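## Task

The left gripper starts out holding the small drink can. Put the can down, standing upright, on the shelf on the far side of the service window, directly under the sill. The window's transparent sliding pane has a handle and shuts and latches on its own as soon as it is released. The items on the inside shelf must stay standing, the window must end up shut, and the robot must not topple over or be left leaning.

## Robot and tools

ROBOT. An omnidirectional wheeled base carries a column about 1.7 m high. A carriage rides up and down it (lift_m) and holds two identical six-joint arms, each ending in a two-finger gripper. The arm bases sit roughly 0.57 m + lift_m above the floor, with carriage parts hanging about 0.15 m lower. A hand reaches 0.78 m from its shoulder but only about 0.38 m beneath its arm base. The hand is about 0.16 m long and 0.1 m wide (0.14 m open); the wrist camera sticks out 0.11 m to one side. Parked arm: joints 1-6 = 0, 0.05, 0.05, 1.45, 0, 0. Cameras: carriage_camera (fixed, facing forward, tilted about 20 degrees down), left_wrist_camera and right_wrist_camera (looking out beyond the fingertips). Images are 672x504. In this job the left hand holds the can; the right hand is free, e.g. to slide the pane open and keep it open, since it shuts when released.

FRAMES. Base frame, in metres: origin on the floor under the base centre, x ahead, y to the left, z up. left_hand and right_hand report, in this frame, the point between that gripper's pads; quat_wxyz rotates base axes into hand axes (hand z runs along the fingers, hand y is the opening direction; an upright hand with joints 1, 5, 6 at 0 gives 1,0,0,0). Readings are often a bit high versus the true hand, more so at long reach. base_odometry is measured from the scene-start base pose, counts wheel rotation only (slip looks like travel), heading in rad, left positive, within ±3.142.

move. The action is "base", "joints", or both, plus optional "speeds" and "min_time_s"; all motions begin together.
- base: an object with exactly one key, each a relative offset from where the base last reported itself: translate_m (forward positive, -2 to 2 m), strafe_m (left positive, -2 to 2 m), rotate_rad (counter-clockwise positive, -6.3 to 6.3 rad).
- joints: one flat object for both arms, keyed by name, each value an absolute target. lift_m 0 to 1 m. For each arm (left_ or right_ prefix): joint1_rad -2.617 to 3.054 (yaw about vertical, 0 ahead, positive left); joint2_rad 0 to 3.141 (shoulder: 0 upper arm level pointing back, 1.57 vertical, 3.14 level forward); joint3_rad 0 to 3.141 (elbow, 0 folded, 3.14 straight); joint4_rad -1.57 to 1.57 (wrist pitch, positive tips the fingers up); joint5_rad -1.57 to 1.57 (wrist yaw, positive swings the fingertips to the right, opposite sense to joint 1); joint6_rad -2.094 to 2.094 (roll about the finger axis, positive clockwise seen from the forearm); gripper_m 0 to 0.093 m (pad gap). Done tolerances: lift 0.004, joint1 0.02, joint2 0.105, joint3 0.06, joint4 0.04, joint5 0.025, joint6 0.02, gripper 0.004.
- speeds: top speed for this action only: translate_m and strafe_m 0.02-0.5 m/s, rotate_rad 0.05-1.57 rad/s, lift_m 0.08-0.27 m/s (default 0.25; the others default to their maximum).
- min_time_s: 0.1-8 s, the shortest duration for each arm and gripper motion; 2 s or more makes paths straighter, while too small a value makes the arm rush and overshoot.
- cameras: list of camera names or ["all"]; blocking: true (default) waits until everything rests, false returns within about 0.5 s while motion continues; a later move overrides only the parts it names.
An unknown key makes a call invalid; an out-of-range number gets it refused, and after a refusal or an unplanned stop the remaining robot calls of that reply in the scene are skipped.

Other tools: wait (seconds 0-10, returns early if the earlier moves have come to rest; optional cameras); stop (brakes all motions, which then hold and may keep pressing; the base coasts a little first); zoom_image (camera name plus region [x0, y0, x1, y1] in pixels, top-left origin, at most 504 wide and tall, of the newest image); finished_scene (scene: the current scene number; irreversible, and the goal must hold with the robot gone).

RESULTS. The "move" line is done, or the worst status. Status words: moving, done, off_target (resting short, maybe still pushing), stopped, contact_stop, time_out (a move is cut off after about 14 s), not_followed (arm targets withheld by the self-collision check), limit_stop_at_motor_heat. on_its_own lists uncommanded behaviour; "held at" is a target, not a reading. motor_effort is percent of maximum (bracket = peak of last action); a lift effort that keeps dropping while lowering means the hand or load rests on something. Joint torques are noisy, with offsets. A firm grip can read narrower than the object by up to 0.005 m and say off_target; open well above the reading to release. MOTOR HOT warns at 75 °C; at 100 °C that arm goes limp for 30-60 s (OVER-TEMPERATURE FAULT), then its targets must be resent. Arms stretched out or loaded heat up even while idle; park them to cool.

AVOID. Arms hitting or squeezing each other, including gripper on gripper. Tipping: high carriage, outstretched loaded arms, abrupt stops, and driving away while a hand grips something fixed like the window handle are risky; watch for a hand z that climbs with no command. The base stops on contact but ignores the arms, and arms have no contact stop, so they keep pushing. Driving backward under a ledge can topple the robot. Do not slam, drop the can from height, let go of moving parts, knock items off the inside shelf, or push anything out of the work area. Loose objects may occasionally get nudged by outside forces.

Each tool is called after "Emit:" by a JSON object that holds its "api" and its "payload".

## Session

Emit:
{"api": "move", "payload": {}}

Scene clock: 0.00 s.
Joint torques (N m): no reading
base_odometry: x=+0.000 y=+0.000 heading=+0.000
base_status: not commanded
joint_positions: lift_m=+0.366 left_joint1_rad=-0.019 left_joint2_rad=+0.597 left_joint3_rad=+0.248 left_joint4_rad=-0.393 left_joint5_rad=-0.014 left_joint6_rad=-0.011 left_gripper_m=+0.05136 right_joint1_rad=+0.004 right_joint2_rad=+0.040 right_joint3_rad=+0.061 right_joint4_rad=+1.430 right_joint5_rad=-0.049 right_joint6_rad=+0.050 right_gripper_m=+0.09396
joint_status: not commanded
motor_effort: lift_m=+25 drive_wheels=+0
left_hand: x=+0.4550 y=+0.3099 z=+1.0062 quat_wxyz=(+0.403, +0.001, +0.915, +0.000) (m; base frame)
right_hand: x=+0.2490 y=-0.3032 z=+1.3746 quat_wxyz=(+0.998, -0.023, +0.060, +0.028) (m; base frame)
pictures: carriage_camera, left_wrist_camera, right_wrist_camera

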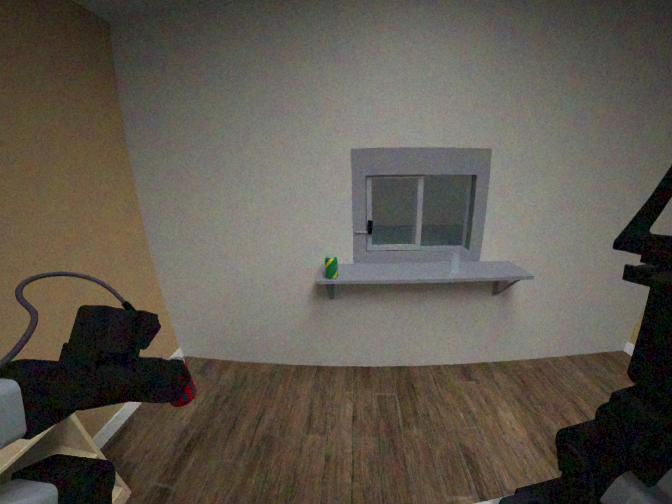

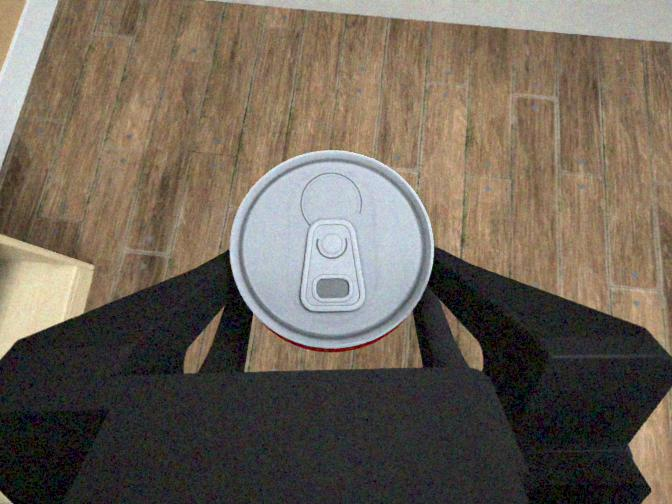

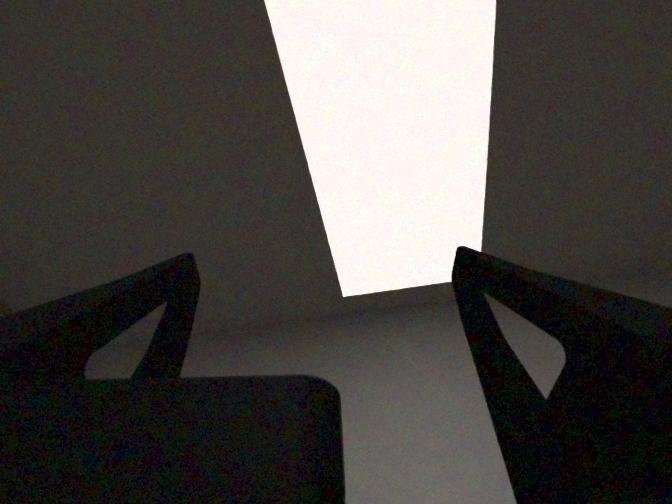

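Emit:
{"api": "zoom_image", "payload": {"camera": "carriage_camera", "region": [300, 130, 550, 310]}}

Scaled by 2.016 from the camera's 672x504 image, which has a finer 960x720 frame.

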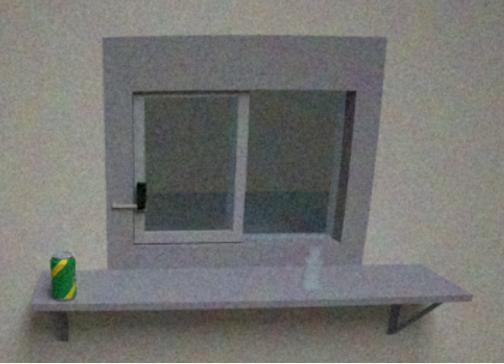

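Emit:
{"api": "move", "payload": {"base": {"strafe_m": -0.38}}}

Emit:
{"api": "move", "payload": {"base": {"translate_m": 0.45}, "cameras": ["carriage_camera"]}}

Emit:
{"api": "zoom_image", "payload": {"camera": "carriage_camera", "region": [200, 80, 500, 380]}}

Scene clock: 28.90 s.
Joint torques (N m): left_arm=[-0.16 0.05 6.57 2.66 -0.09 0.08] | right_arm=[-0.18 3.54 4.98 -0.35 -0.01 0.01]
move: done
base_odometry: x=+0.000 y=-0.380 heading=+0.000
base_status: done
joint_positions: lift_m=+0.366 left_joint1_rad=-0.019 left_joint2_rad=+0.597 left_joint3_rad=+0.248 left_joint4_rad=-0.397 left_joint5_rad=-0.013 left_joint6_rad=-0.011 left_gripper_m=+0.05136 right_joint1_rad=+0.004 right_joint2_rad=+0.040 right_joint3_rad=+0.061 right_joint4_rad=+1.430 right_joint5_rad=-0.049 right_joint6_rad=+0.050 right_gripper_m=+0.09396
joint_status: not commanded
motor_effort: lift_m=+25(28) drive_wheels=-4(11)
left_hand: x=+0.4544 y=+0.3098 z=+1.0055 quat_wxyz=(+0.401, +0.001, +0.916, +0.000) (m; base frame)
right_hand: x=+0.2490 y=-0.3032 z=+1.3746 quat_wxyz=(+0.998, -0.023, +0.060, +0.028) (m; base frame)
pictures: none

Scene clock: 31.97 s.
Joint torques (N m): left_arm=[-0.18 0.16 6.63 2.7 -0.11 0.04] | right_arm=[-0.18 3.52 5.03 -0.34 -0.01 0.01]
move: done
base_odometry: x=+0.450 y=-0.380 heading=+0.000
base_status: done
joint_positions: lift_m=+0.366 left_joint1_rad=-0.019 left_joint2_rad=+0.597 left_joint3_rad=+0.248 left_joint4_rad=-0.399 left_joint5_rad=-0.013 left_joint6_rad=-0.011 left_gripper_m=+0.05136 right_joint1_rad=+0.004 right_joint2_rad=+0.040 right_joint3_rad=+0.061 right_joint4_rad=+1.427 right_joint5_rad=-0.049 right_joint6_rad=+0.050 right_gripper_m=+0.09396
joint_status: not commanded
motor_effort: lift_m=+25(28) drive_wheels=-4(10)
left_hand: x=+0.4540 y=+0.3098 z=+1.0051 quat_wxyz=(+0.400, +0.001, +0.917, +0.000) (m; base frame)
right_hand: x=+0.2497 y=-0.3032 z=+1.3745 quat_wxyz=(+0.997, -0.023, +0.061, +0.028) (m; base frame)
pictures: carriage_camera

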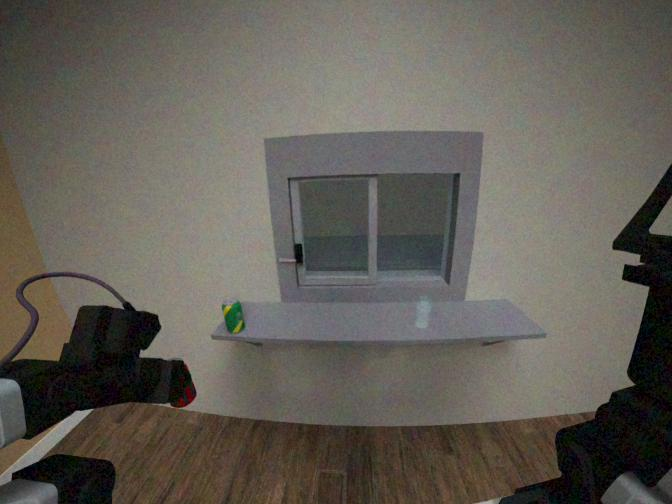

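Scaled by 1.680 from the camera's 672x504 image, which has a finer 960x720 frame.

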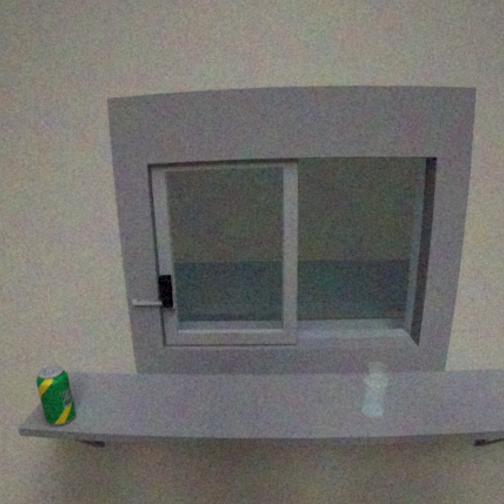

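Emit:
{"api": "move", "payload": {"base": {"strafe_m": 0.13}, "joints": {"right_joint1_rad":0.6,"right_joint2_rad":1.4,"right_joint3_rad":0.5,"right_joint4_rad":0.9,"right_joint5_rad":0.6,"right_joint6_rad":0,"right_gripper_m":0.04}, "min_time_s": 2.5, "cameras": ["all"]}}

Emit:
{"api": "zoom_image", "payload": {"camera": "right_wrist_camera", "region": [100, 0, 600, 500]}}

Emit:
{"api": "zoom_image", "payload": {"camera": "carriage_camera", "region": [260, 160, 440, 340]}}

Scene clock: 53.80 s.
Joint torques (N m): left_arm=[-0.06 0.16 6.67 2.69 -0.09 0.04] | right_arm=[0.58 -2.91 8.27 2 0.09 -0.1]
move: done
base_odometry: x=+0.450 y=-0.250 heading=+0.000
base_status: done
joint_positions: lift_m=+0.366 left_joint1_rad=-0.019 left_joint2_rad=+0.597 left_joint3_rad=+0.248 left_joint4_rad=-0.400 left_joint5_rad=-0.013 left_joint6_rad=-0.011 left_gripper_m=+0.05136 right_joint1_rad=+0.591 right_joint2_rad=+1.390 right_joint3_rad=+0.468 right_joint4_rad=+0.906 right_joint5_rad=+0.591 right_joint6_rad=+0.010 right_gripper_m=+0.04008
joint_status: all done
motor_effort: lift_m=+25(28) drive_wheels=-2(7)
left_hand: x=+0.4539 y=+0.3098 z=+1.0050 quat_wxyz=(+0.400, +0.001, +0.917, +0.000) (m; base frame)
right_hand: x=+0.5951 y=-0.1768 z=+1.1500 quat_wxyz=(+0.702, +0.000, +0.712, +0.000) (m; base frame)
pictures: carriage_camera, left_wrist_camera, right_wrist_camera

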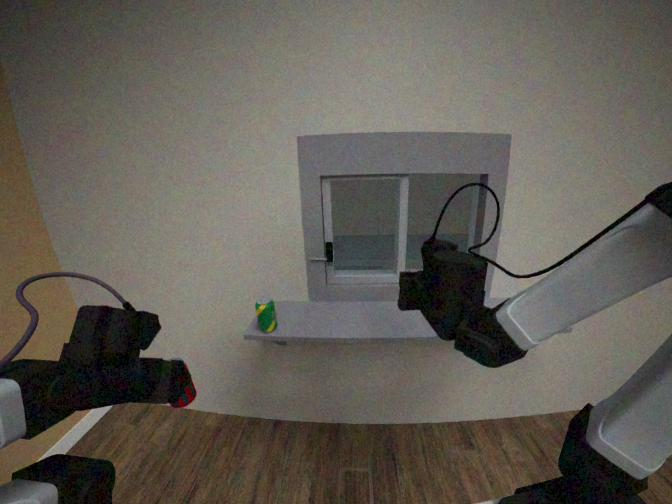

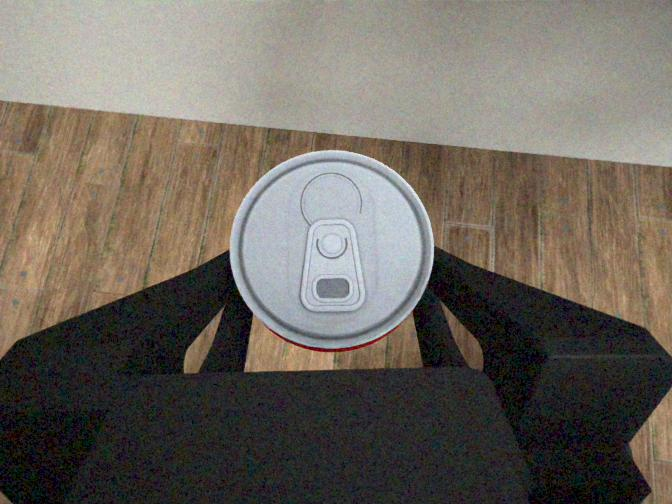

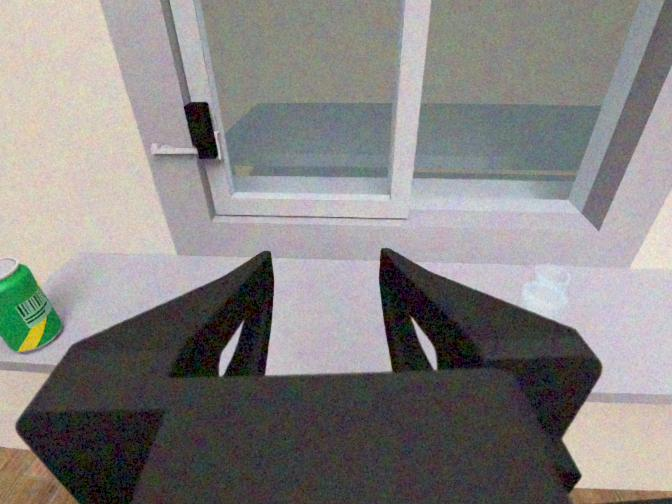

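Scaled by 1.008 from the camera's 672x504 image, which has a finer 960x720 frame.

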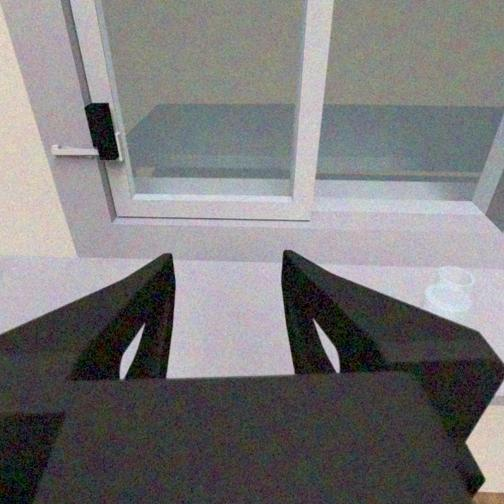

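Scaled by 2.800 from the camera's 672x504 image, which has a finer 960x720 frame.

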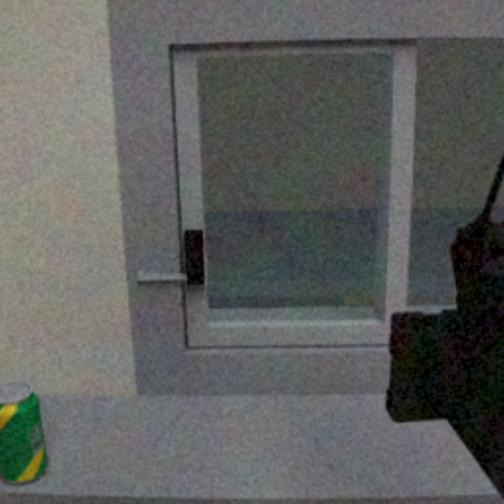

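Emit:
{"api": "move", "payload": {"base": {"translate_m": 0.25}, "speeds": {"translate_m": 0.2}}}

Emit:
{"api": "move", "payload": {"joints": {"right_joint1_rad":0.895,"right_joint2_rad":2.1,"right_joint3_rad":1.34,"right_joint4_rad":0.76,"right_joint5_rad":0.895,"right_joint6_rad":0,"right_gripper_m":0}, "min_time_s": 2.5, "cameras": ["carriage_camera","right_wrist_camera"]}}

Scene clock: 70.90 s.
Joint torques (N m): left_arm=[-0.14 0.13 6.65 2.71 -0.09 0.08] | right_arm=[0.59 -2.96 8.28 2.05 0.07 -0.09]
move: done
base_odometry: x=+0.701 y=-0.250 heading=+0.000
base_status: done
joint_positions: lift_m=+0.366 left_joint1_rad=-0.019 left_joint2_rad=+0.597 left_joint3_rad=+0.248 left_joint4_rad=-0.400 left_joint5_rad=-0.013 left_joint6_rad=-0.011 left_gripper_m=+0.05136 right_joint1_rad=+0.591 right_joint2_rad=+1.390 right_joint3_rad=+0.468 right_joint4_rad=+0.903 right_joint5_rad=+0.593 right_joint6_rad=+0.009 right_gripper_m=+0.04008
joint_status: not commanded
motor_effort: lift_m=+26(29) drive_wheels=-4(9)
left_hand: x=+0.4538 y=+0.3098 z=+1.0049 quat_wxyz=(+0.399, +0.001, +0.917, +0.000) (m; base frame)
right_hand: x=+0.5951 y=-0.1771 z=+1.1493 quat_wxyz=(+0.701, +0.000, +0.713, -0.001) (m; base frame)
pictures: none

Scene clock: 73.70 s.
Joint torques (N m): left_arm=[-0.12 0.13 6.65 2.69 -0.07 0.04] | right_arm=[0.54 -7.75 8.66 1.84 0.05 -0.08]
move: done
base_odometry: x=+0.700 y=-0.250 heading=+0.000
base_status: not commanded
joint_positions: lift_m=+0.366 left_joint1_rad=-0.019 left_joint2_rad=+0.597 left_joint3_rad=+0.248 left_joint4_rad=-0.400 left_joint5_rad=-0.013 left_joint6_rad=-0.011 left_gripper_m=+0.05136 right_joint1_rad=+0.887 right_joint2_rad=+2.083 right_joint3_rad=+1.308 right_joint4_rad=+0.766 right_joint5_rad=+0.886 right_joint6_rad=+0.008 right_gripper_m=+0.00073
joint_status: all done
motor_effort: lift_m=+27(27) drive_wheels=-4(4)
left_hand: x=+0.4538 y=+0.3098 z=+1.0049 quat_wxyz=(+0.399, +0.001, +0.917, +0.000) (m; base frame)
right_hand: x=+0.6721 y=+0.0295 z=+1.1524 quat_wxyz=(+0.705, +0.000, +0.709, +0.000) (m; base frame)
pictures: carriage_camera, right_wrist_camera

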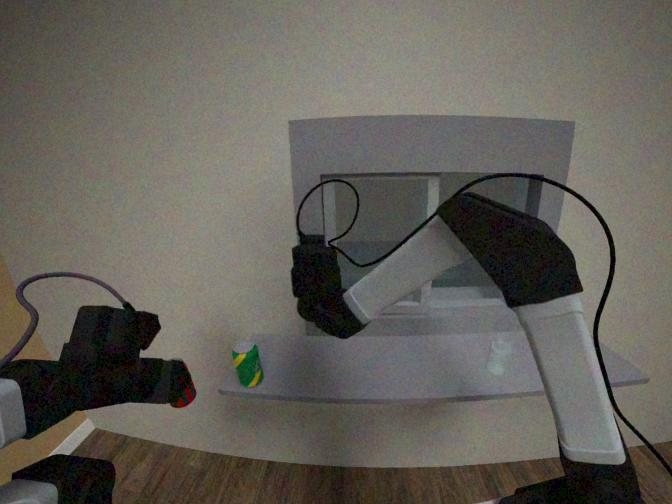

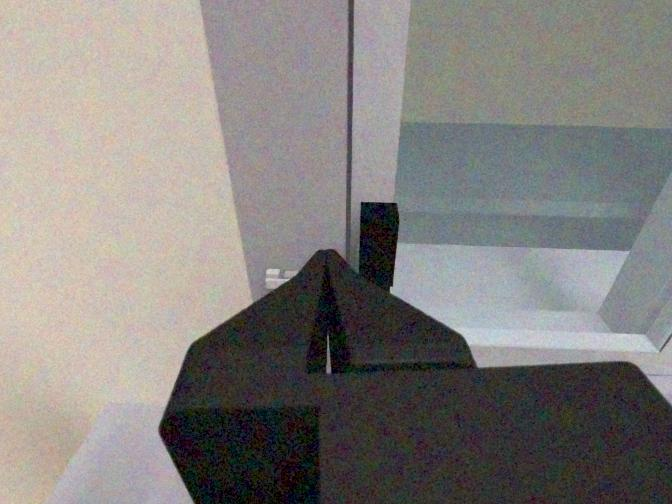

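Emit:
{"api": "move", "payload": {"joints": {"right_joint1_rad":0.85,"right_joint2_rad":2.246,"right_joint3_rad":1.6,"right_joint4_rad":0.65,"right_joint5_rad":0.85}, "min_time_s": 2, "cameras": ["right_wrist_camera"]}}

Scene clock: 87.97 s.
Joint torques (N m): left_arm=[-0.08 0.2 6.67 2.71 -0.07 0.05] | right_arm=[-0.92 -8.77 9.02 1.83 -0.1 -0.08]
move: done
base_odometry: x=+0.700 y=-0.250 heading=+0.000
base_status: not commanded
joint_positions: lift_m=+0.366 left_joint1_rad=-0.019 left_joint2_rad=+0.597 left_joint3_rad=+0.248 left_joint4_rad=-0.400 left_joint5_rad=-0.013 left_joint6_rad=-0.011 left_gripper_m=+0.05136 right_joint1_rad=+0.859 right_joint2_rad=+2.227 right_joint3_rad=+1.566 right_joint4_rad=+0.656 right_joint5_rad=+0.858 right_joint6_rad=+0.008 right_gripper_m=+0.00073
joint_status: all done
motor_effort: lift_m=+28(28) drive_wheels=-4(4)
left_hand: x=+0.4538 y=+0.3098 z=+1.0049 quat_wxyz=(+0.399, +0.001, +0.917, +0.000) (m; base frame)
right_hand: x=+0.7109 y=+0.0557 z=+1.1577 quat_wxyz=(+0.706, +0.001, +0.708, +0.002) (m; base frame)
pictures: right_wrist_camera

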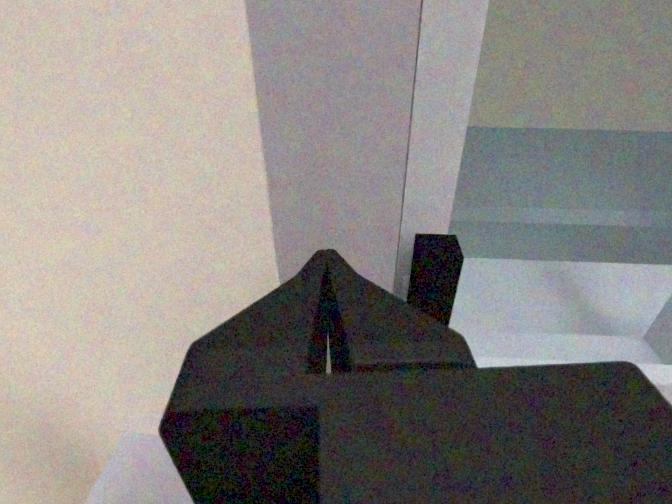

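Emit:
{"api": "move", "payload": {"joints": {"lift_m":0.306}, "speeds": {"lift_m":0.08}, "cameras": ["right_wrist_camera","carriage_camera"]}}

Scene clock: 91.07 s.
Joint torques (N m): left_arm=[-0.17 0.17 6.94 2.74 -0.1 0.06] | right_arm=[-0.92 -9.07 8.42 1.91 -0.08 -0.08]
move: done
base_odometry: x=+0.700 y=-0.250 heading=+0.000
base_status: not commanded
joint_positions: lift_m=+0.306 left_joint1_rad=-0.019 left_joint2_rad=+0.597 left_joint3_rad=+0.244 left_joint4_rad=-0.403 left_joint5_rad=-0.013 left_joint6_rad=-0.011 left_gripper_m=+0.05136 right_joint1_rad=+0.859 right_joint2_rad=+2.235 right_joint3_rad=+1.573 right_joint4_rad=+0.648 right_joint5_rad=+0.857 right_joint6_rad=+0.008 right_gripper_m=+0.00073
joint_status: all done
motor_effort: lift_m=+25(28) drive_wheels=-3(4)
left_hand: x=+0.4525 y=+0.3099 z=+0.9420 quat_wxyz=(+0.396, +0.001, +0.918, +0.000) (m; base frame)
right_hand: x=+0.7119 y=+0.0570 z=+1.0944 quat_wxyz=(+0.704, -0.001, +0.710, +0.000) (m; base frame)
pictures: carriage_camera, right_wrist_camera

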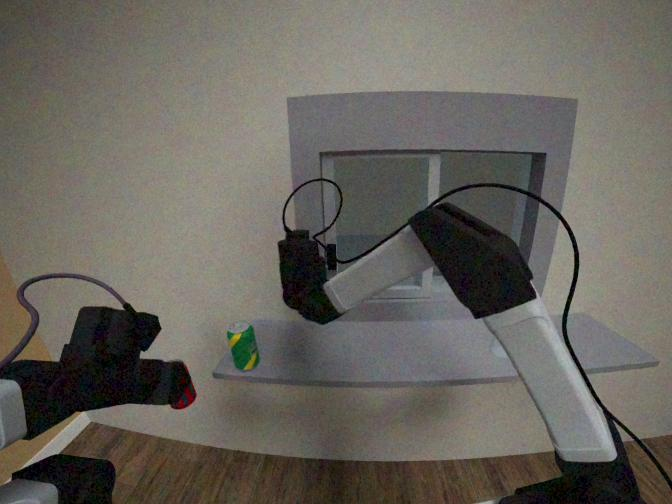

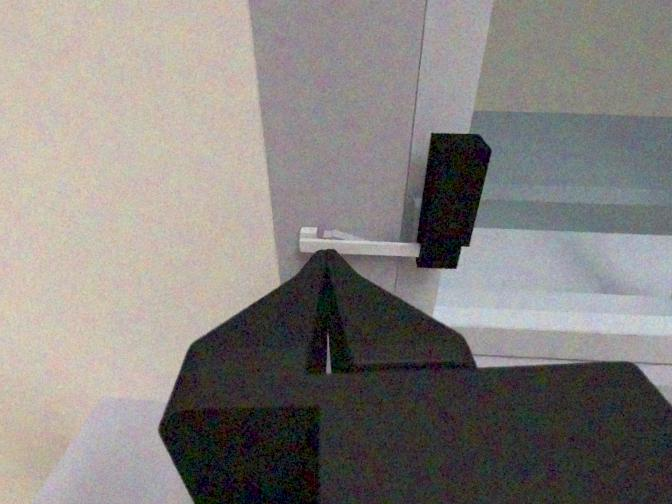

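Emit:
{"api": "zoom_image", "payload": {"camera": "right_wrist_camera", "region": [270, 110, 510, 290]}}

Scaled by 2.100 from the camera's 672x504 image, which has a finer 960x720 frame.

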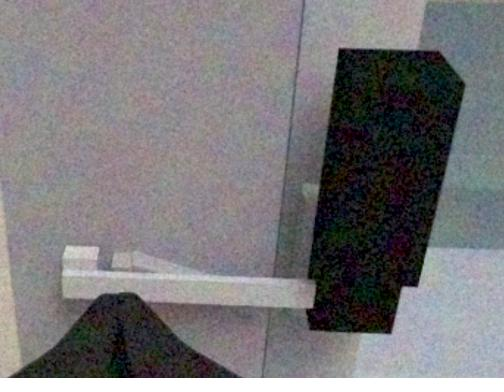

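Emit:
{"api": "move", "payload": {"joints": {"right_joint2_rad":2.1,"right_joint3_rad":1.34,"right_joint4_rad":1.42,"lift_m":0.2}, "min_time_s": 1.5, "cameras": ["right_wrist_camera"]}}

Emit:
{"api": "zoom_image", "payload": {"camera": "right_wrist_camera", "region": [210, 100, 510, 400]}}

Scene clock: 105.80 s.
Joint torques (N m): left_arm=[-0.17 0.14 7.36 2.78 -0.12 0.08] | right_arm=[-0.92 -12.21 4.37 1.41 -0.34 -0.1]
move: done
base_odometry: x=+0.700 y=-0.250 heading=+0.000
base_status: not commanded
joint_positions: lift_m=+0.200 left_joint1_rad=-0.019 left_joint2_rad=+0.597 left_joint3_rad=+0.240 left_joint4_rad=-0.410 left_joint5_rad=-0.013 left_joint6_rad=-0.011 left_gripper_m=+0.05136 right_joint1_rad=+0.859 right_joint2_rad=+2.143 right_joint3_rad=+1.355 right_joint4_rad=+1.408 right_joint5_rad=+0.855 right_joint6_rad=+0.007 right_gripper_m=+0.00073
joint_status: all done
motor_effort: lift_m=+24(29) drive_wheels=-3(3)
left_hand: x=+0.4505 y=+0.3099 z=+0.8330 quat_wxyz=(+0.391, +0.001, +0.920, +0.000) (m; base frame)
right_hand: x=+0.6664 y=+0.0048 z=+1.0860 quat_wxyz=(+0.814, +0.163, +0.532, +0.167) (m; base frame)
pictures: right_wrist_camera

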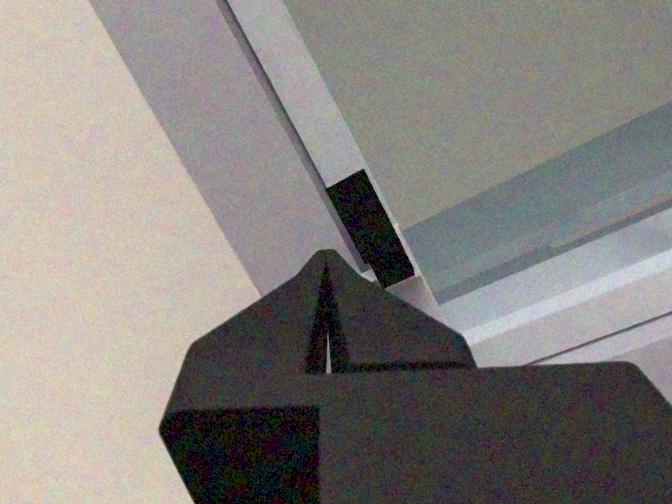

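Scaled by 1.680 from the camera's 672x504 image, which has a finer 960x720 frame.

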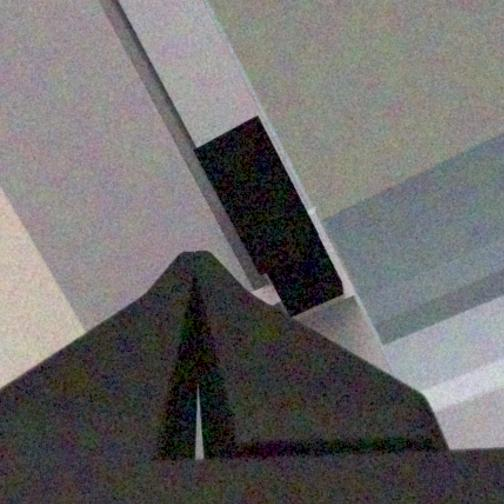

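Emit:
{"api": "move", "payload": {"joints": {"lift_m":0.1}, "cameras": ["right_wrist_camera"]}}

Emit:
{"api": "zoom_image", "payload": {"camera": "right_wrist_camera", "region": [230, 0, 470, 240]}}

Scene clock: 110.07 s.
Joint torques (N m): left_arm=[-0.23 0.25 7.39 2.8 -0.09 0.08] | right_arm=[-0.92 -10.66 4.92 1.31 -0.34 -0.1]
move: done
base_odometry: x=+0.700 y=-0.250 heading=+0.000
base_status: not commanded
joint_positions: lift_m=+0.100 left_joint1_rad=-0.019 left_joint2_rad=+0.597 left_joint3_rad=+0.239 left_joint4_rad=-0.410 left_joint5_rad=-0.013 left_joint6_rad=-0.011 left_gripper_m=+0.05136 right_joint1_rad=+0.859 right_joint2_rad=+2.123 right_joint3_rad=+1.349 right_joint4_rad=+1.414 right_joint5_rad=+0.854 right_joint6_rad=+0.007 right_gripper_m=+0.00073
joint_status: all done
motor_effort: lift_m=+26(29) drive_wheels=-3(3)
left_hand: x=+0.4503 y=+0.3099 z=+0.7327 quat_wxyz=(+0.391, +0.001, +0.921, +0.000) (m; base frame)
right_hand: x=+0.6631 y=+0.0011 z=+0.9950 quat_wxyz=(+0.816, +0.168, +0.525, +0.172) (m; base frame)
pictures: right_wrist_camera

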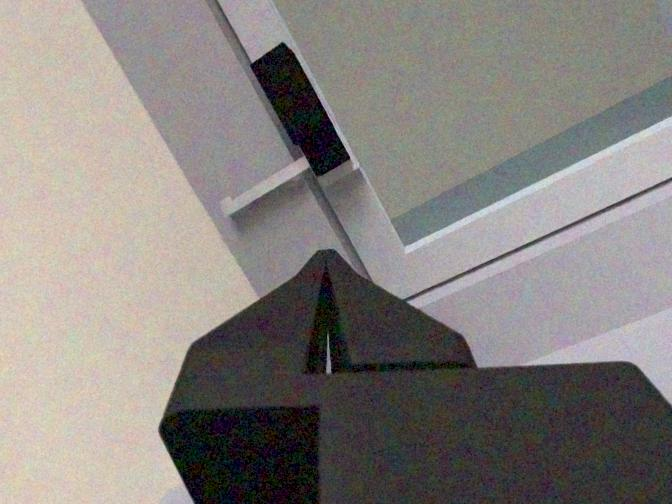

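Scaled by 2.100 from the camera's 672x504 image, which has a finer 960x720 frame.

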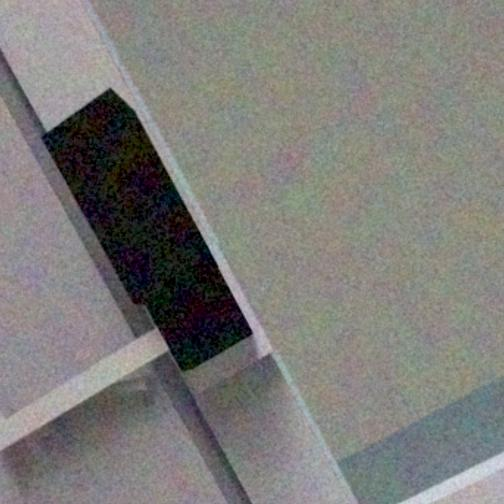

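Emit:
{"api": "move", "payload": {"joints": {"lift_m":0.37}}}

Emit:
{"api": "move", "payload": {"joints": {"right_joint1_rad":0.81,"right_joint2_rad":2.27,"right_joint3_rad":1.65,"right_joint4_rad":0.63,"right_joint5_rad":0.82}, "min_time_s": 1.5}}

Emit:
{"api": "move", "payload": {"joints": {"lift_m":0.31}, "speeds": {"lift_m":0.08}, "cameras": ["right_wrist_camera"]}}

Emit:
{"api": "move", "payload": {"joints": {"lift_m":0.285}, "speeds": {"lift_m":0.08}, "cameras": ["right_wrist_camera"]}}

Scene clock: 119.30 s.
Joint torques (N m): left_arm=[-0.16 0.14 7.36 2.64 -0.12 0.1] | right_arm=[-0.91 -10.55 4.93 1.23 -0.34 -0.1]
move: done
base_odometry: x=+0.700 y=-0.250 heading=+0.000
base_status: not commanded
joint_positions: lift_m=+0.370 left_joint1_rad=-0.019 left_joint2_rad=+0.597 left_joint3_rad=+0.239 left_joint4_rad=-0.396 left_joint5_rad=-0.013 left_joint6_rad=-0.011 left_gripper_m=+0.05136 right_joint1_rad=+0.859 right_joint2_rad=+2.123 right_joint3_rad=+1.349 right_joint4_rad=+1.419 right_joint5_rad=+0.854 right_joint6_rad=+0.007 right_gripper_m=+0.00073
joint_status: all done
motor_effort: lift_m=+27(32) drive_wheels=+0(3)
left_hand: x=+0.4527 y=+0.3099 z=+1.0053 quat_wxyz=(+0.397, +0.001, +0.918, +0.000) (m; base frame)
right_hand: x=+0.6628 y=+0.0007 z=+1.2660 quat_wxyz=(+0.817, +0.169, +0.523, +0.174) (m; base frame)
pictures: none

Scene clock: 121.23 s.
Joint torques (N m): left_arm=[-0.24 0.1 7.3 2.68 -0.1 0.07] | right_arm=[-0.91 -9.03 9.11 1.95 -0.09 -0.07]
move: done
base_odometry: x=+0.700 y=-0.250 heading=+0.000
base_status: not commanded
joint_positions: lift_m=+0.370 left_joint1_rad=-0.019 left_joint2_rad=+0.597 left_joint3_rad=+0.239 left_joint4_rad=-0.396 left_joint5_rad=-0.013 left_joint6_rad=-0.011 left_gripper_m=+0.05136 right_joint1_rad=+0.819 right_joint2_rad=+2.252 right_joint3_rad=+1.616 right_joint4_rad=+0.637 right_joint5_rad=+0.828 right_joint6_rad=+0.007 right_gripper_m=+0.00072
joint_status: all done
motor_effort: lift_m=+26(27) drive_wheels=+1(3)
left_hand: x=+0.4527 y=+0.3099 z=+1.0053 quat_wxyz=(+0.397, +0.001, +0.918, +0.000) (m; base frame)
right_hand: x=+0.7306 y=+0.0466 z=+1.1641 quat_wxyz=(+0.707, +0.006, +0.707, -0.001) (m; base frame)
pictures: none

Scene clock: 122.37 s.
Joint torques (N m): left_arm=[0.01 0.13 7.28 2.75 -0.11 0.07] | right_arm=[-0.9 -9.52 8.62 1.98 -0.09 -0.06]
move: done
base_odometry: x=+0.700 y=-0.250 heading=+0.000
base_status: not commanded
joint_positions: lift_m=+0.310 left_joint1_rad=-0.019 left_joint2_rad=+0.597 left_joint3_rad=+0.239 left_joint4_rad=-0.404 left_joint5_rad=-0.013 left_joint6_rad=-0.011 left_gripper_m=+0.05136 right_joint1_rad=+0.819 right_joint2_rad=+2.259 right_joint3_rad=+1.623 right_joint4_rad=+0.627 right_joint5_rad=+0.827 right_joint6_rad=+0.007 right_gripper_m=+0.00072
joint_status: all done
motor_effort: lift_m=+24(27) drive_wheels=+0(3)
left_hand: x=+0.4514 y=+0.3099 z=+0.9438 quat_wxyz=(+0.394, +0.001, +0.919, +0.000) (m; base frame)
right_hand: x=+0.7315 y=+0.0477 z=+1.1014 quat_wxyz=(+0.705, +0.003, +0.709, -0.003) (m; base frame)
pictures: right_wrist_camera

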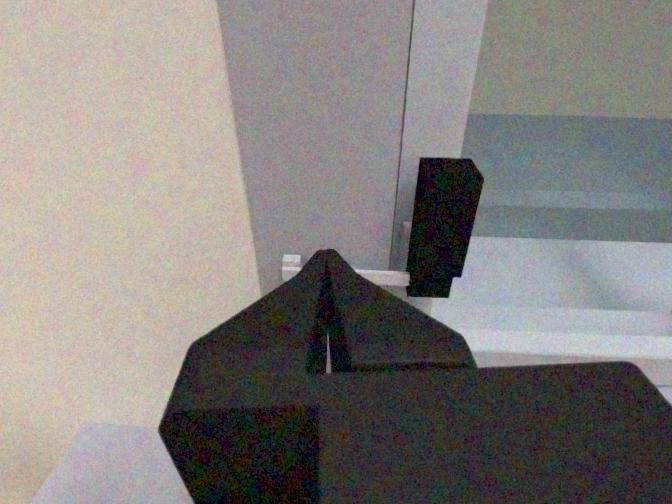

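Scene clock: 123.07 s.
Joint torques (N m): left_arm=[-0.13 0.09 7.38 2.74 -0.09 0.07] | right_arm=[-0.9 -9.73 8.39 1.98 -0.06 -0.06]
move: done
base_odometry: x=+0.700 y=-0.250 heading=+0.000
base_status: not commanded
joint_positions: lift_m=+0.285 left_joint1_rad=-0.019 left_joint2_rad=+0.597 left_joint3_rad=+0.239 left_joint4_rad=-0.405 left_joint5_rad=-0.013 left_joint6_rad=-0.011 left_gripper_m=+0.05136 right_joint1_rad=+0.819 right_joint2_rad=+2.263 right_joint3_rad=+1.625 right_joint4_rad=+0.626 right_joint5_rad=+0.827 right_joint6_rad=+0.007 right_gripper_m=+0.00072
joint_status: all done
motor_effort: lift_m=+24(28) drive_wheels=-3(3)
left_hand: x=+0.4513 y=+0.3099 z=+0.9186 quat_wxyz=(+0.393, +0.001, +0.920, +0.000) (m; base frame)
right_hand: x=+0.7319 y=+0.0483 z=+1.0744 quat_wxyz=(+0.704, +0.002, +0.710, -0.004) (m; base frame)
pictures: right_wrist_camera

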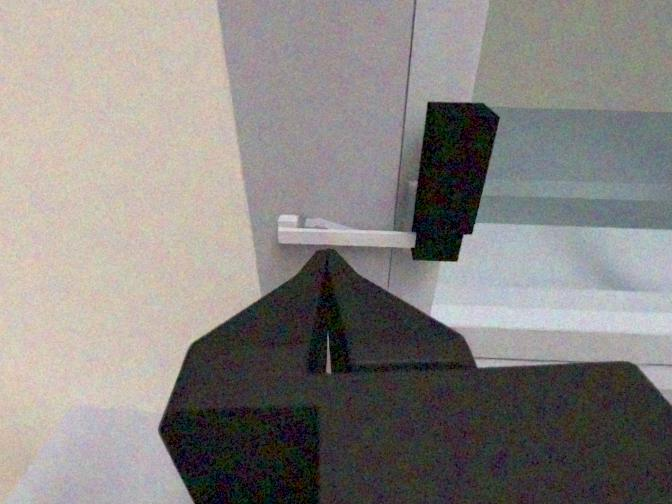

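Emit:
{"api": "move", "payload": {"base": {"translate_m": 0.065}, "speeds": {"translate_m": 0.05}, "cameras": ["right_wrist_camera"]}}

Emit:
{"api": "move", "payload": {"joints": {"lift_m":0.255}, "speeds": {"lift_m":0.08}, "cameras": ["right_wrist_camera"]}}

Scene clock: 129.37 s.
Joint torques (N m): left_arm=[-0.21 0.13 7.41 2.74 -0.09 0.07] | right_arm=[-0.65 -10.06 8.36 1.99 -0.07 -0.06]
move: done
base_odometry: x=+0.766 y=-0.250 heading=+0.001
base_status: done
joint_positions: lift_m=+0.285 left_joint1_rad=-0.019 left_joint2_rad=+0.597 left_joint3_rad=+0.239 left_joint4_rad=-0.405 left_joint5_rad=-0.013 left_joint6_rad=-0.011 left_gripper_m=+0.05136 right_joint1_rad=+0.816 right_joint2_rad=+2.263 right_joint3_rad=+1.625 right_joint4_rad=+0.626 right_joint5_rad=+0.826 right_joint6_rad=+0.007 right_gripper_m=+0.00072
joint_status: not commanded
motor_effort: lift_m=+28(29) drive_wheels=-3(9)
left_hand: x=+0.4513 y=+0.3099 z=+0.9186 quat_wxyz=(+0.393, +0.001, +0.920, +0.000) (m; base frame)
right_hand: x=+0.7330 y=+0.0469 z=+1.0744 quat_wxyz=(+0.704, +0.003, +0.710, -0.004) (m; base frame)
pictures: right_wrist_camera

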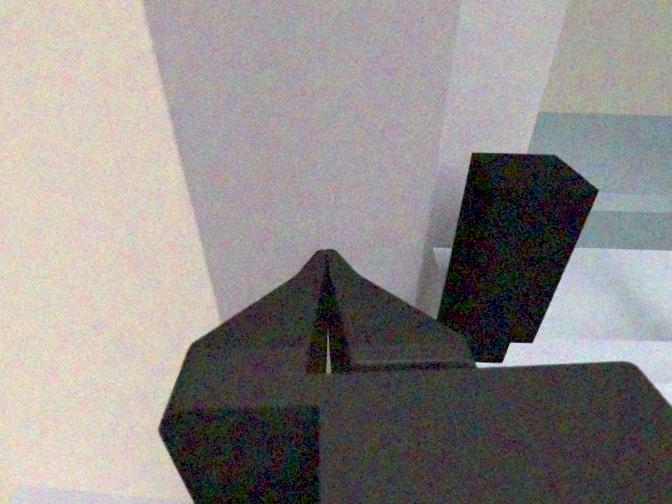

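Scene clock: 130.13 s.
Joint torques (N m): left_arm=[-0.12 0.06 7.34 2.75 -0.09 0.03] | right_arm=[-0.68 -9.91 7.41 1.34 -0.15 -0.06]
move: done
base_odometry: x=+0.765 y=-0.250 heading=+0.001
base_status: not commanded
joint_positions: lift_m=+0.255 left_joint1_rad=-0.019 left_joint2_rad=+0.597 left_joint3_rad=+0.239 left_joint4_rad=-0.405 left_joint5_rad=-0.013 left_joint6_rad=-0.011 left_gripper_m=+0.05136 right_joint1_rad=+0.816 right_joint2_rad=+2.263 right_joint3_rad=+1.637 right_joint4_rad=+0.683 right_joint5_rad=+0.830 right_joint6_rad=+0.006 right_gripper_m=+0.00072
joint_status: all done
motor_effort: lift_m=+26(28) drive_wheels=+0(3)
left_hand: x=+0.4513 y=+0.3099 z=+0.8887 quat_wxyz=(+0.393, +0.001, +0.920, +0.000) (m; base frame)
right_hand: x=+0.7336 y=+0.0467 z=+1.0604 quat_wxyz=(+0.720, +0.022, +0.693, +0.012) (m; base frame)
pictures: right_wrist_camera

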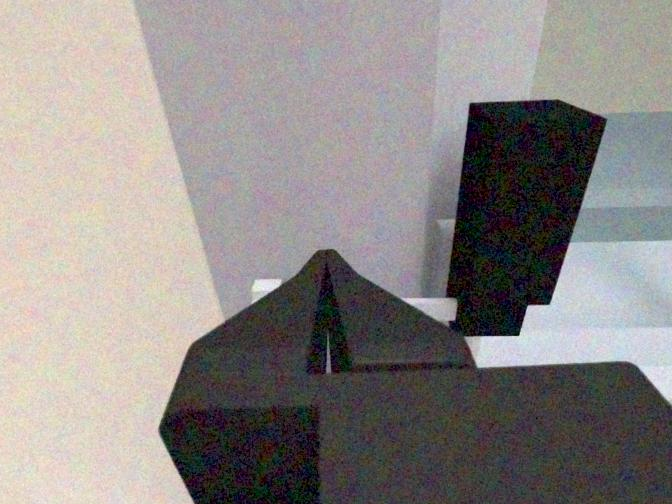

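Emit:
{"api": "move", "payload": {"joints": {"lift_m":0.22}, "speeds": {"lift_m":0.08}, "cameras": ["right_wrist_camera"]}}

Scene clock: 133.37 s.
Joint torques (N m): left_arm=[-0.16 -0.01 7.45 2.74 -0.09 0.08] | right_arm=[-0.65 -8.91 5.64 0.4 -0.21 -0.06]
move: done
base_odometry: x=+0.765 y=-0.250 heading=+0.001
base_status: not commanded
joint_positions: lift_m=+0.220 left_joint1_rad=-0.019 left_joint2_rad=+0.597 left_joint3_rad=+0.239 left_joint4_rad=-0.405 left_joint5_rad=-0.013 left_joint6_rad=-0.011 left_gripper_m=+0.05136 right_joint1_rad=+0.816 right_joint2_rad=+2.252 right_joint3_rad=+1.659 right_joint4_rad=+0.764 right_joint5_rad=+0.831 right_joint6_rad=+0.006 right_gripper_m=+0.00072
joint_status: all done
motor_effort: lift_m=+23(28) drive_wheels=+0(3)
left_hand: x=+0.4512 y=+0.3099 z=+0.8537 quat_wxyz=(+0.393, +0.001, +0.920, +0.000) (m; base frame)
right_hand: x=+0.7325 y=+0.0454 z=+1.0564 quat_wxyz=(+0.745, +0.051, +0.664, +0.041) (m; base frame)
pictures: right_wrist_camera

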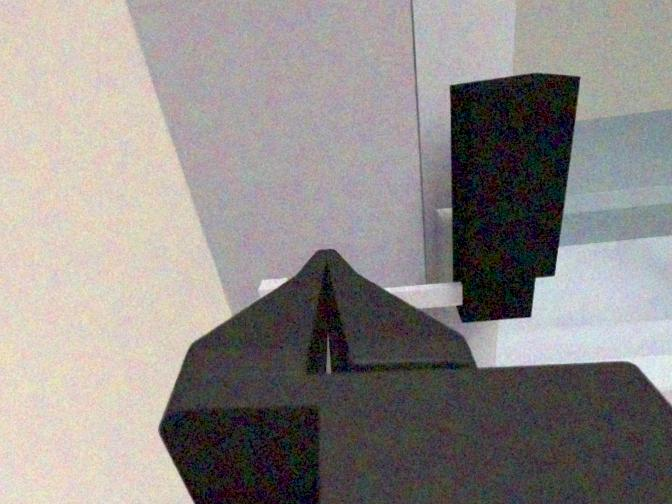

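Emit:
{"api": "move", "payload": {"joints": {"lift_m":0.31}}}

Emit:
{"api": "move", "payload": {"base": {"translate_m": -0.08}, "speeds": {"translate_m": 0.1}}}

Emit:
{"api": "move", "payload": {"joints": {"right_joint6_rad":1.57,"right_gripper_m":0.045,"lift_m":0.254}, "cameras": ["right_wrist_camera","carriage_camera"]}}

Scene clock: 142.83 s.
Joint torques (N m): left_arm=[-0.21 0.12 7.31 2.63 -0.1 0.06] | right_arm=[-0.66 -9.92 5.59 1.87 -0.1 -0.05]
move: done
base_odometry: x=+0.765 y=-0.250 heading=+0.001
base_status: not commanded
joint_positions: lift_m=+0.310 left_joint1_rad=-0.019 left_joint2_rad=+0.598 left_joint3_rad=+0.239 left_joint4_rad=-0.396 left_joint5_rad=-0.013 left_joint6_rad=-0.011 left_gripper_m=+0.05136 right_joint1_rad=+0.816 right_joint2_rad=+2.263 right_joint3_rad=+1.659 right_joint4_rad=+0.634 right_joint5_rad=+0.827 right_joint6_rad=+0.006 right_gripper_m=+0.00072
joint_status: all done
motor_effort: lift_m=+24(32) drive_wheels=+0(3)
left_hand: x=+0.4527 y=+0.3099 z=+0.9453 quat_wxyz=(+0.397, +0.001, +0.918, +0.000) (m; base frame)
right_hand: x=+0.7351 y=+0.0489 z=+1.1155 quat_wxyz=(+0.714, +0.014, +0.700, +0.006) (m; base frame)
pictures: none

Scene clock: 144.33 s.
Joint torques (N m): left_arm=[-0.23 0.21 7.34 2.68 -0.07 0.07] | right_arm=[-0.36 -9.98 5.7 1.93 -0.08 -0.06]
move: done
base_odometry: x=+0.685 y=-0.250 heading=+0.000
base_status: done
joint_positions: lift_m=+0.310 left_joint1_rad=-0.019 left_joint2_rad=+0.598 left_joint3_rad=+0.239 left_joint4_rad=-0.398 left_joint5_rad=-0.013 left_joint6_rad=-0.011 left_gripper_m=+0.05136 right_joint1_rad=+0.813 right_joint2_rad=+2.263 right_joint3_rad=+1.659 right_joint4_rad=+0.630 right_joint5_rad=+0.826 right_joint6_rad=+0.006 right_gripper_m=+0.00072
joint_status: not commanded
motor_effort: lift_m=+27(27) drive_wheels=+1(11)
left_hand: x=+0.4524 y=+0.3099 z=+0.9449 quat_wxyz=(+0.396, +0.001, +0.918, +0.000) (m; base frame)
right_hand: x=+0.7360 y=+0.0480 z=+1.1147 quat_wxyz=(+0.713, +0.013, +0.701, +0.004) (m; base frame)
pictures: none

Scene clock: 145.77 s.
Joint torques (N m): left_arm=[-0.23 0.09 7.39 2.78 -0.09 0.06] | right_arm=[-0.47 -10.35 5.65 1.93 -0.08 0.02]
move: done
base_odometry: x=+0.686 y=-0.250 heading=+0.000
base_status: not commanded
joint_positions: lift_m=+0.254 left_joint1_rad=-0.019 left_joint2_rad=+0.598 left_joint3_rad=+0.239 left_joint4_rad=-0.410 left_joint5_rad=-0.013 left_joint6_rad=-0.011 left_gripper_m=+0.05136 right_joint1_rad=+0.813 right_joint2_rad=+2.268 right_joint3_rad=+1.659 right_joint4_rad=+0.623 right_joint5_rad=+0.826 right_joint6_rad=+1.559 right_gripper_m=+0.04494
joint_status: all done
motor_effort: lift_m=+26(29) drive_wheels=+0(1)
left_hand: x=+0.4503 y=+0.3099 z=+0.8865 quat_wxyz=(+0.390, +0.001, +0.921, +0.000) (m; base frame)
right_hand: x=+0.7364 y=+0.0484 z=+1.0540 quat_wxyz=(+0.506, +0.500, +0.495, +0.499) (m; base frame)
pictures: carriage_camera, right_wrist_camera

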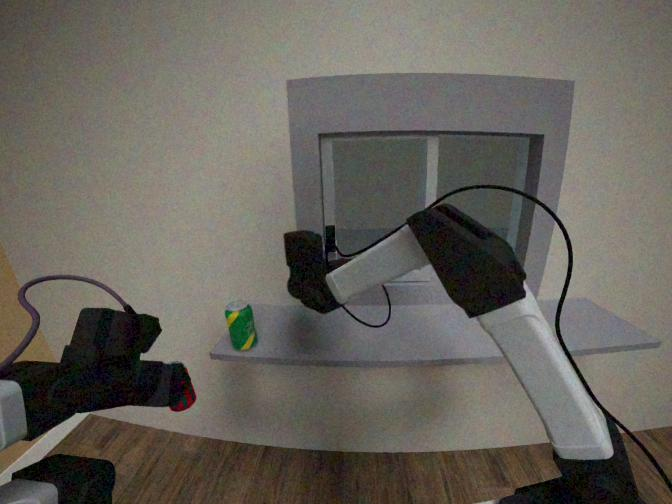

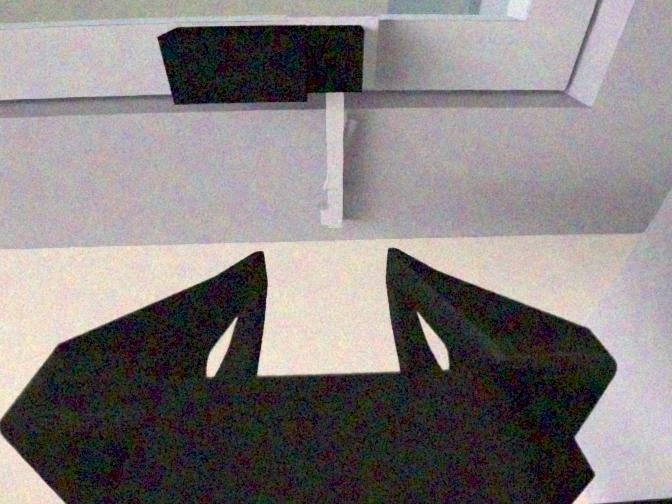

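Emit:
{"api": "zoom_image", "payload": {"camera": "right_wrist_camera", "region": [260, 80, 420, 240]}}

Scaled by 3.150 from the camera's 672x504 image, which has a finer 960x720 frame.

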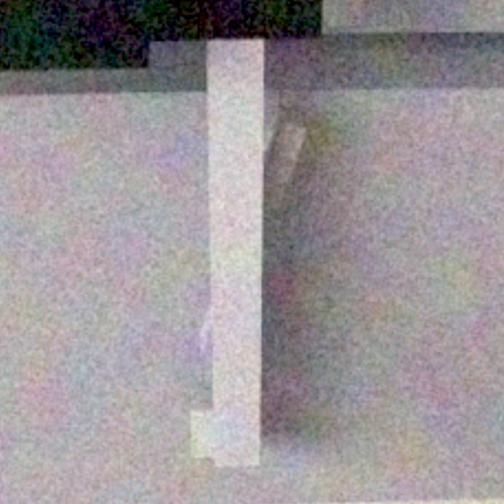

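Emit:
{"api": "move", "payload": {"base": {"translate_m": 0.075}, "speeds": {"translate_m": 0.06}, "joints": {"lift_m":0.247}, "cameras": ["right_wrist_camera"]}}

Emit:
{"api": "move", "payload": {"joints": {"right_gripper_m":0.008}, "min_time_s": 1, "cameras": ["right_wrist_camera"]}}

Scene clock: 156.50 s.
Joint torques (N m): left_arm=[-0.13 0.1 7.38 2.76 -0.09 0.08] | right_arm=[-0.39 -10.71 5.6 1.87 -0.07 0.02]
move: done
base_odometry: x=+0.761 y=-0.250 heading=+0.001
base_status: done
joint_positions: lift_m=+0.247 left_joint1_rad=-0.019 left_joint2_rad=+0.599 left_joint3_rad=+0.239 left_joint4_rad=-0.408 left_joint5_rad=-0.013 left_joint6_rad=-0.011 left_gripper_m=+0.05136 right_joint1_rad=+0.813 right_joint2_rad=+2.270 right_joint3_rad=+1.659 right_joint4_rad=+0.626 right_joint5_rad=+0.825 right_joint6_rad=+1.561 right_gripper_m=+0.04494
joint_status: all done
motor_effort: lift_m=+26(28) drive_wheels=-4(8)
left_hand: x=+0.4506 y=+0.3099 z=+0.8797 quat_wxyz=(+0.391, +0.001, +0.920, +0.000) (m; base frame)
right_hand: x=+0.7369 y=+0.0483 z=+1.0464 quat_wxyz=(+0.505, +0.501, +0.494, +0.500) (m; base frame)
pictures: right_wrist_camera

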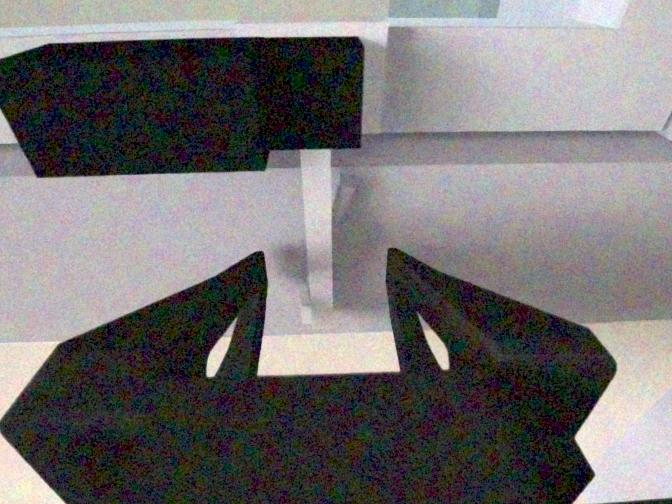

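Scene clock: 157.77 s.
Joint torques (N m): left_arm=[-0.27 0.02 7.36 2.78 -0.08 0.06] | right_arm=[-0.39 -10.52 5.64 1.85 -0.07 0.01]
move: done
base_odometry: x=+0.761 y=-0.250 heading=+0.001
base_status: not commanded
joint_positions: lift_m=+0.247 left_joint1_rad=-0.019 left_joint2_rad=+0.599 left_joint3_rad=+0.239 left_joint4_rad=-0.408 left_joint5_rad=-0.013 left_joint6_rad=-0.011 left_gripper_m=+0.05136 right_joint1_rad=+0.813 right_joint2_rad=+2.270 right_joint3_rad=+1.659 right_joint4_rad=+0.630 right_joint5_rad=+0.825 right_joint6_rad=+1.562 right_gripper_m=+0.01077
joint_status: all done
motor_effort: lift_m=+23(28) drive_wheels=-3(4)
left_hand: x=+0.4506 y=+0.3099 z=+0.8797 quat_wxyz=(+0.391, +0.001, +0.920, +0.000) (m; base frame)
right_hand: x=+0.7368 y=+0.0484 z=+1.0473 quat_wxyz=(+0.505, +0.501, +0.493, +0.501) (m; base frame)
pictures: right_wrist_camera

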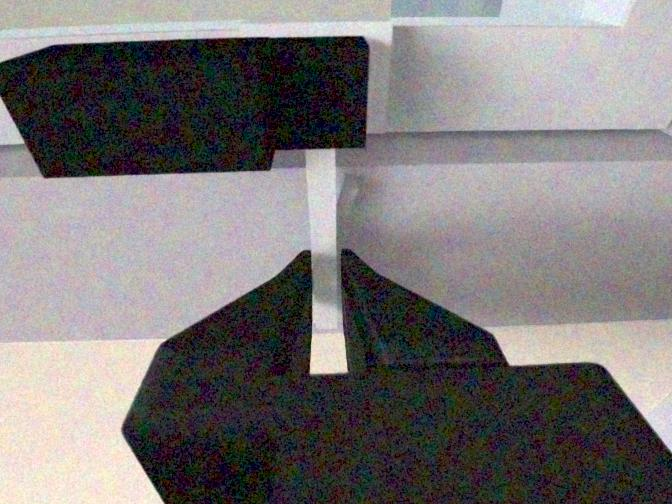

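Emit:
{"api": "move", "payload": {"joints": {"lift_m":0.277}, "speeds": {"lift_m":0.08}, "cameras": ["right_wrist_camera"]}}

Scene clock: 161.07 s.
Joint torques (N m): left_arm=[-0.25 -0.03 7.43 2.71 -0.11 0.04] | right_arm=[-0.36 -11.22 6.38 2.76 0.02 0]
move: done
base_odometry: x=+0.761 y=-0.250 heading=+0.001
base_status: not commanded
joint_positions: lift_m=+0.277 left_joint1_rad=-0.019 left_joint2_rad=+0.599 left_joint3_rad=+0.239 left_joint4_rad=-0.402 left_joint5_rad=-0.013 left_joint6_rad=-0.011 left_gripper_m=+0.05136 right_joint1_rad=+0.813 right_joint2_rad=+2.279 right_joint3_rad=+1.648 right_joint4_rad=+0.548 right_joint5_rad=+0.819 right_joint6_rad=+1.563 right_gripper_m=+0.01068
joint_status: all done
motor_effort: lift_m=+25(30) drive_wheels=-3(3)
left_hand: x=+0.4516 y=+0.3099 z=+0.9108 quat_wxyz=(+0.394, +0.001, +0.919, +0.000) (m; base frame)
right_hand: x=+0.7364 y=+0.0489 z=+1.0517 quat_wxyz=(+0.504, +0.498, +0.529, +0.467) (m; base frame)
pictures: right_wrist_camera

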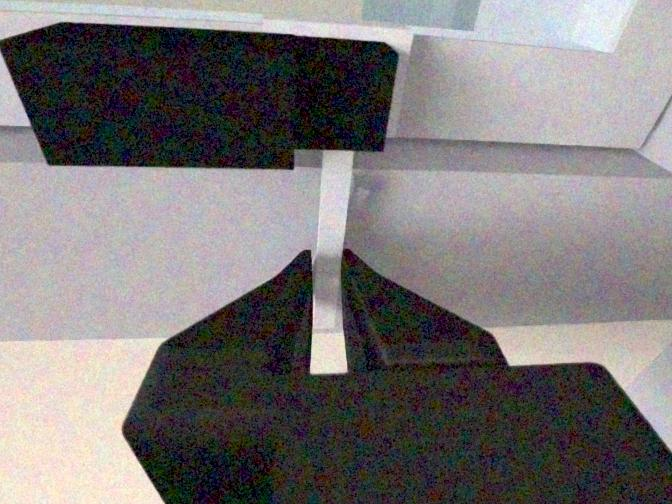

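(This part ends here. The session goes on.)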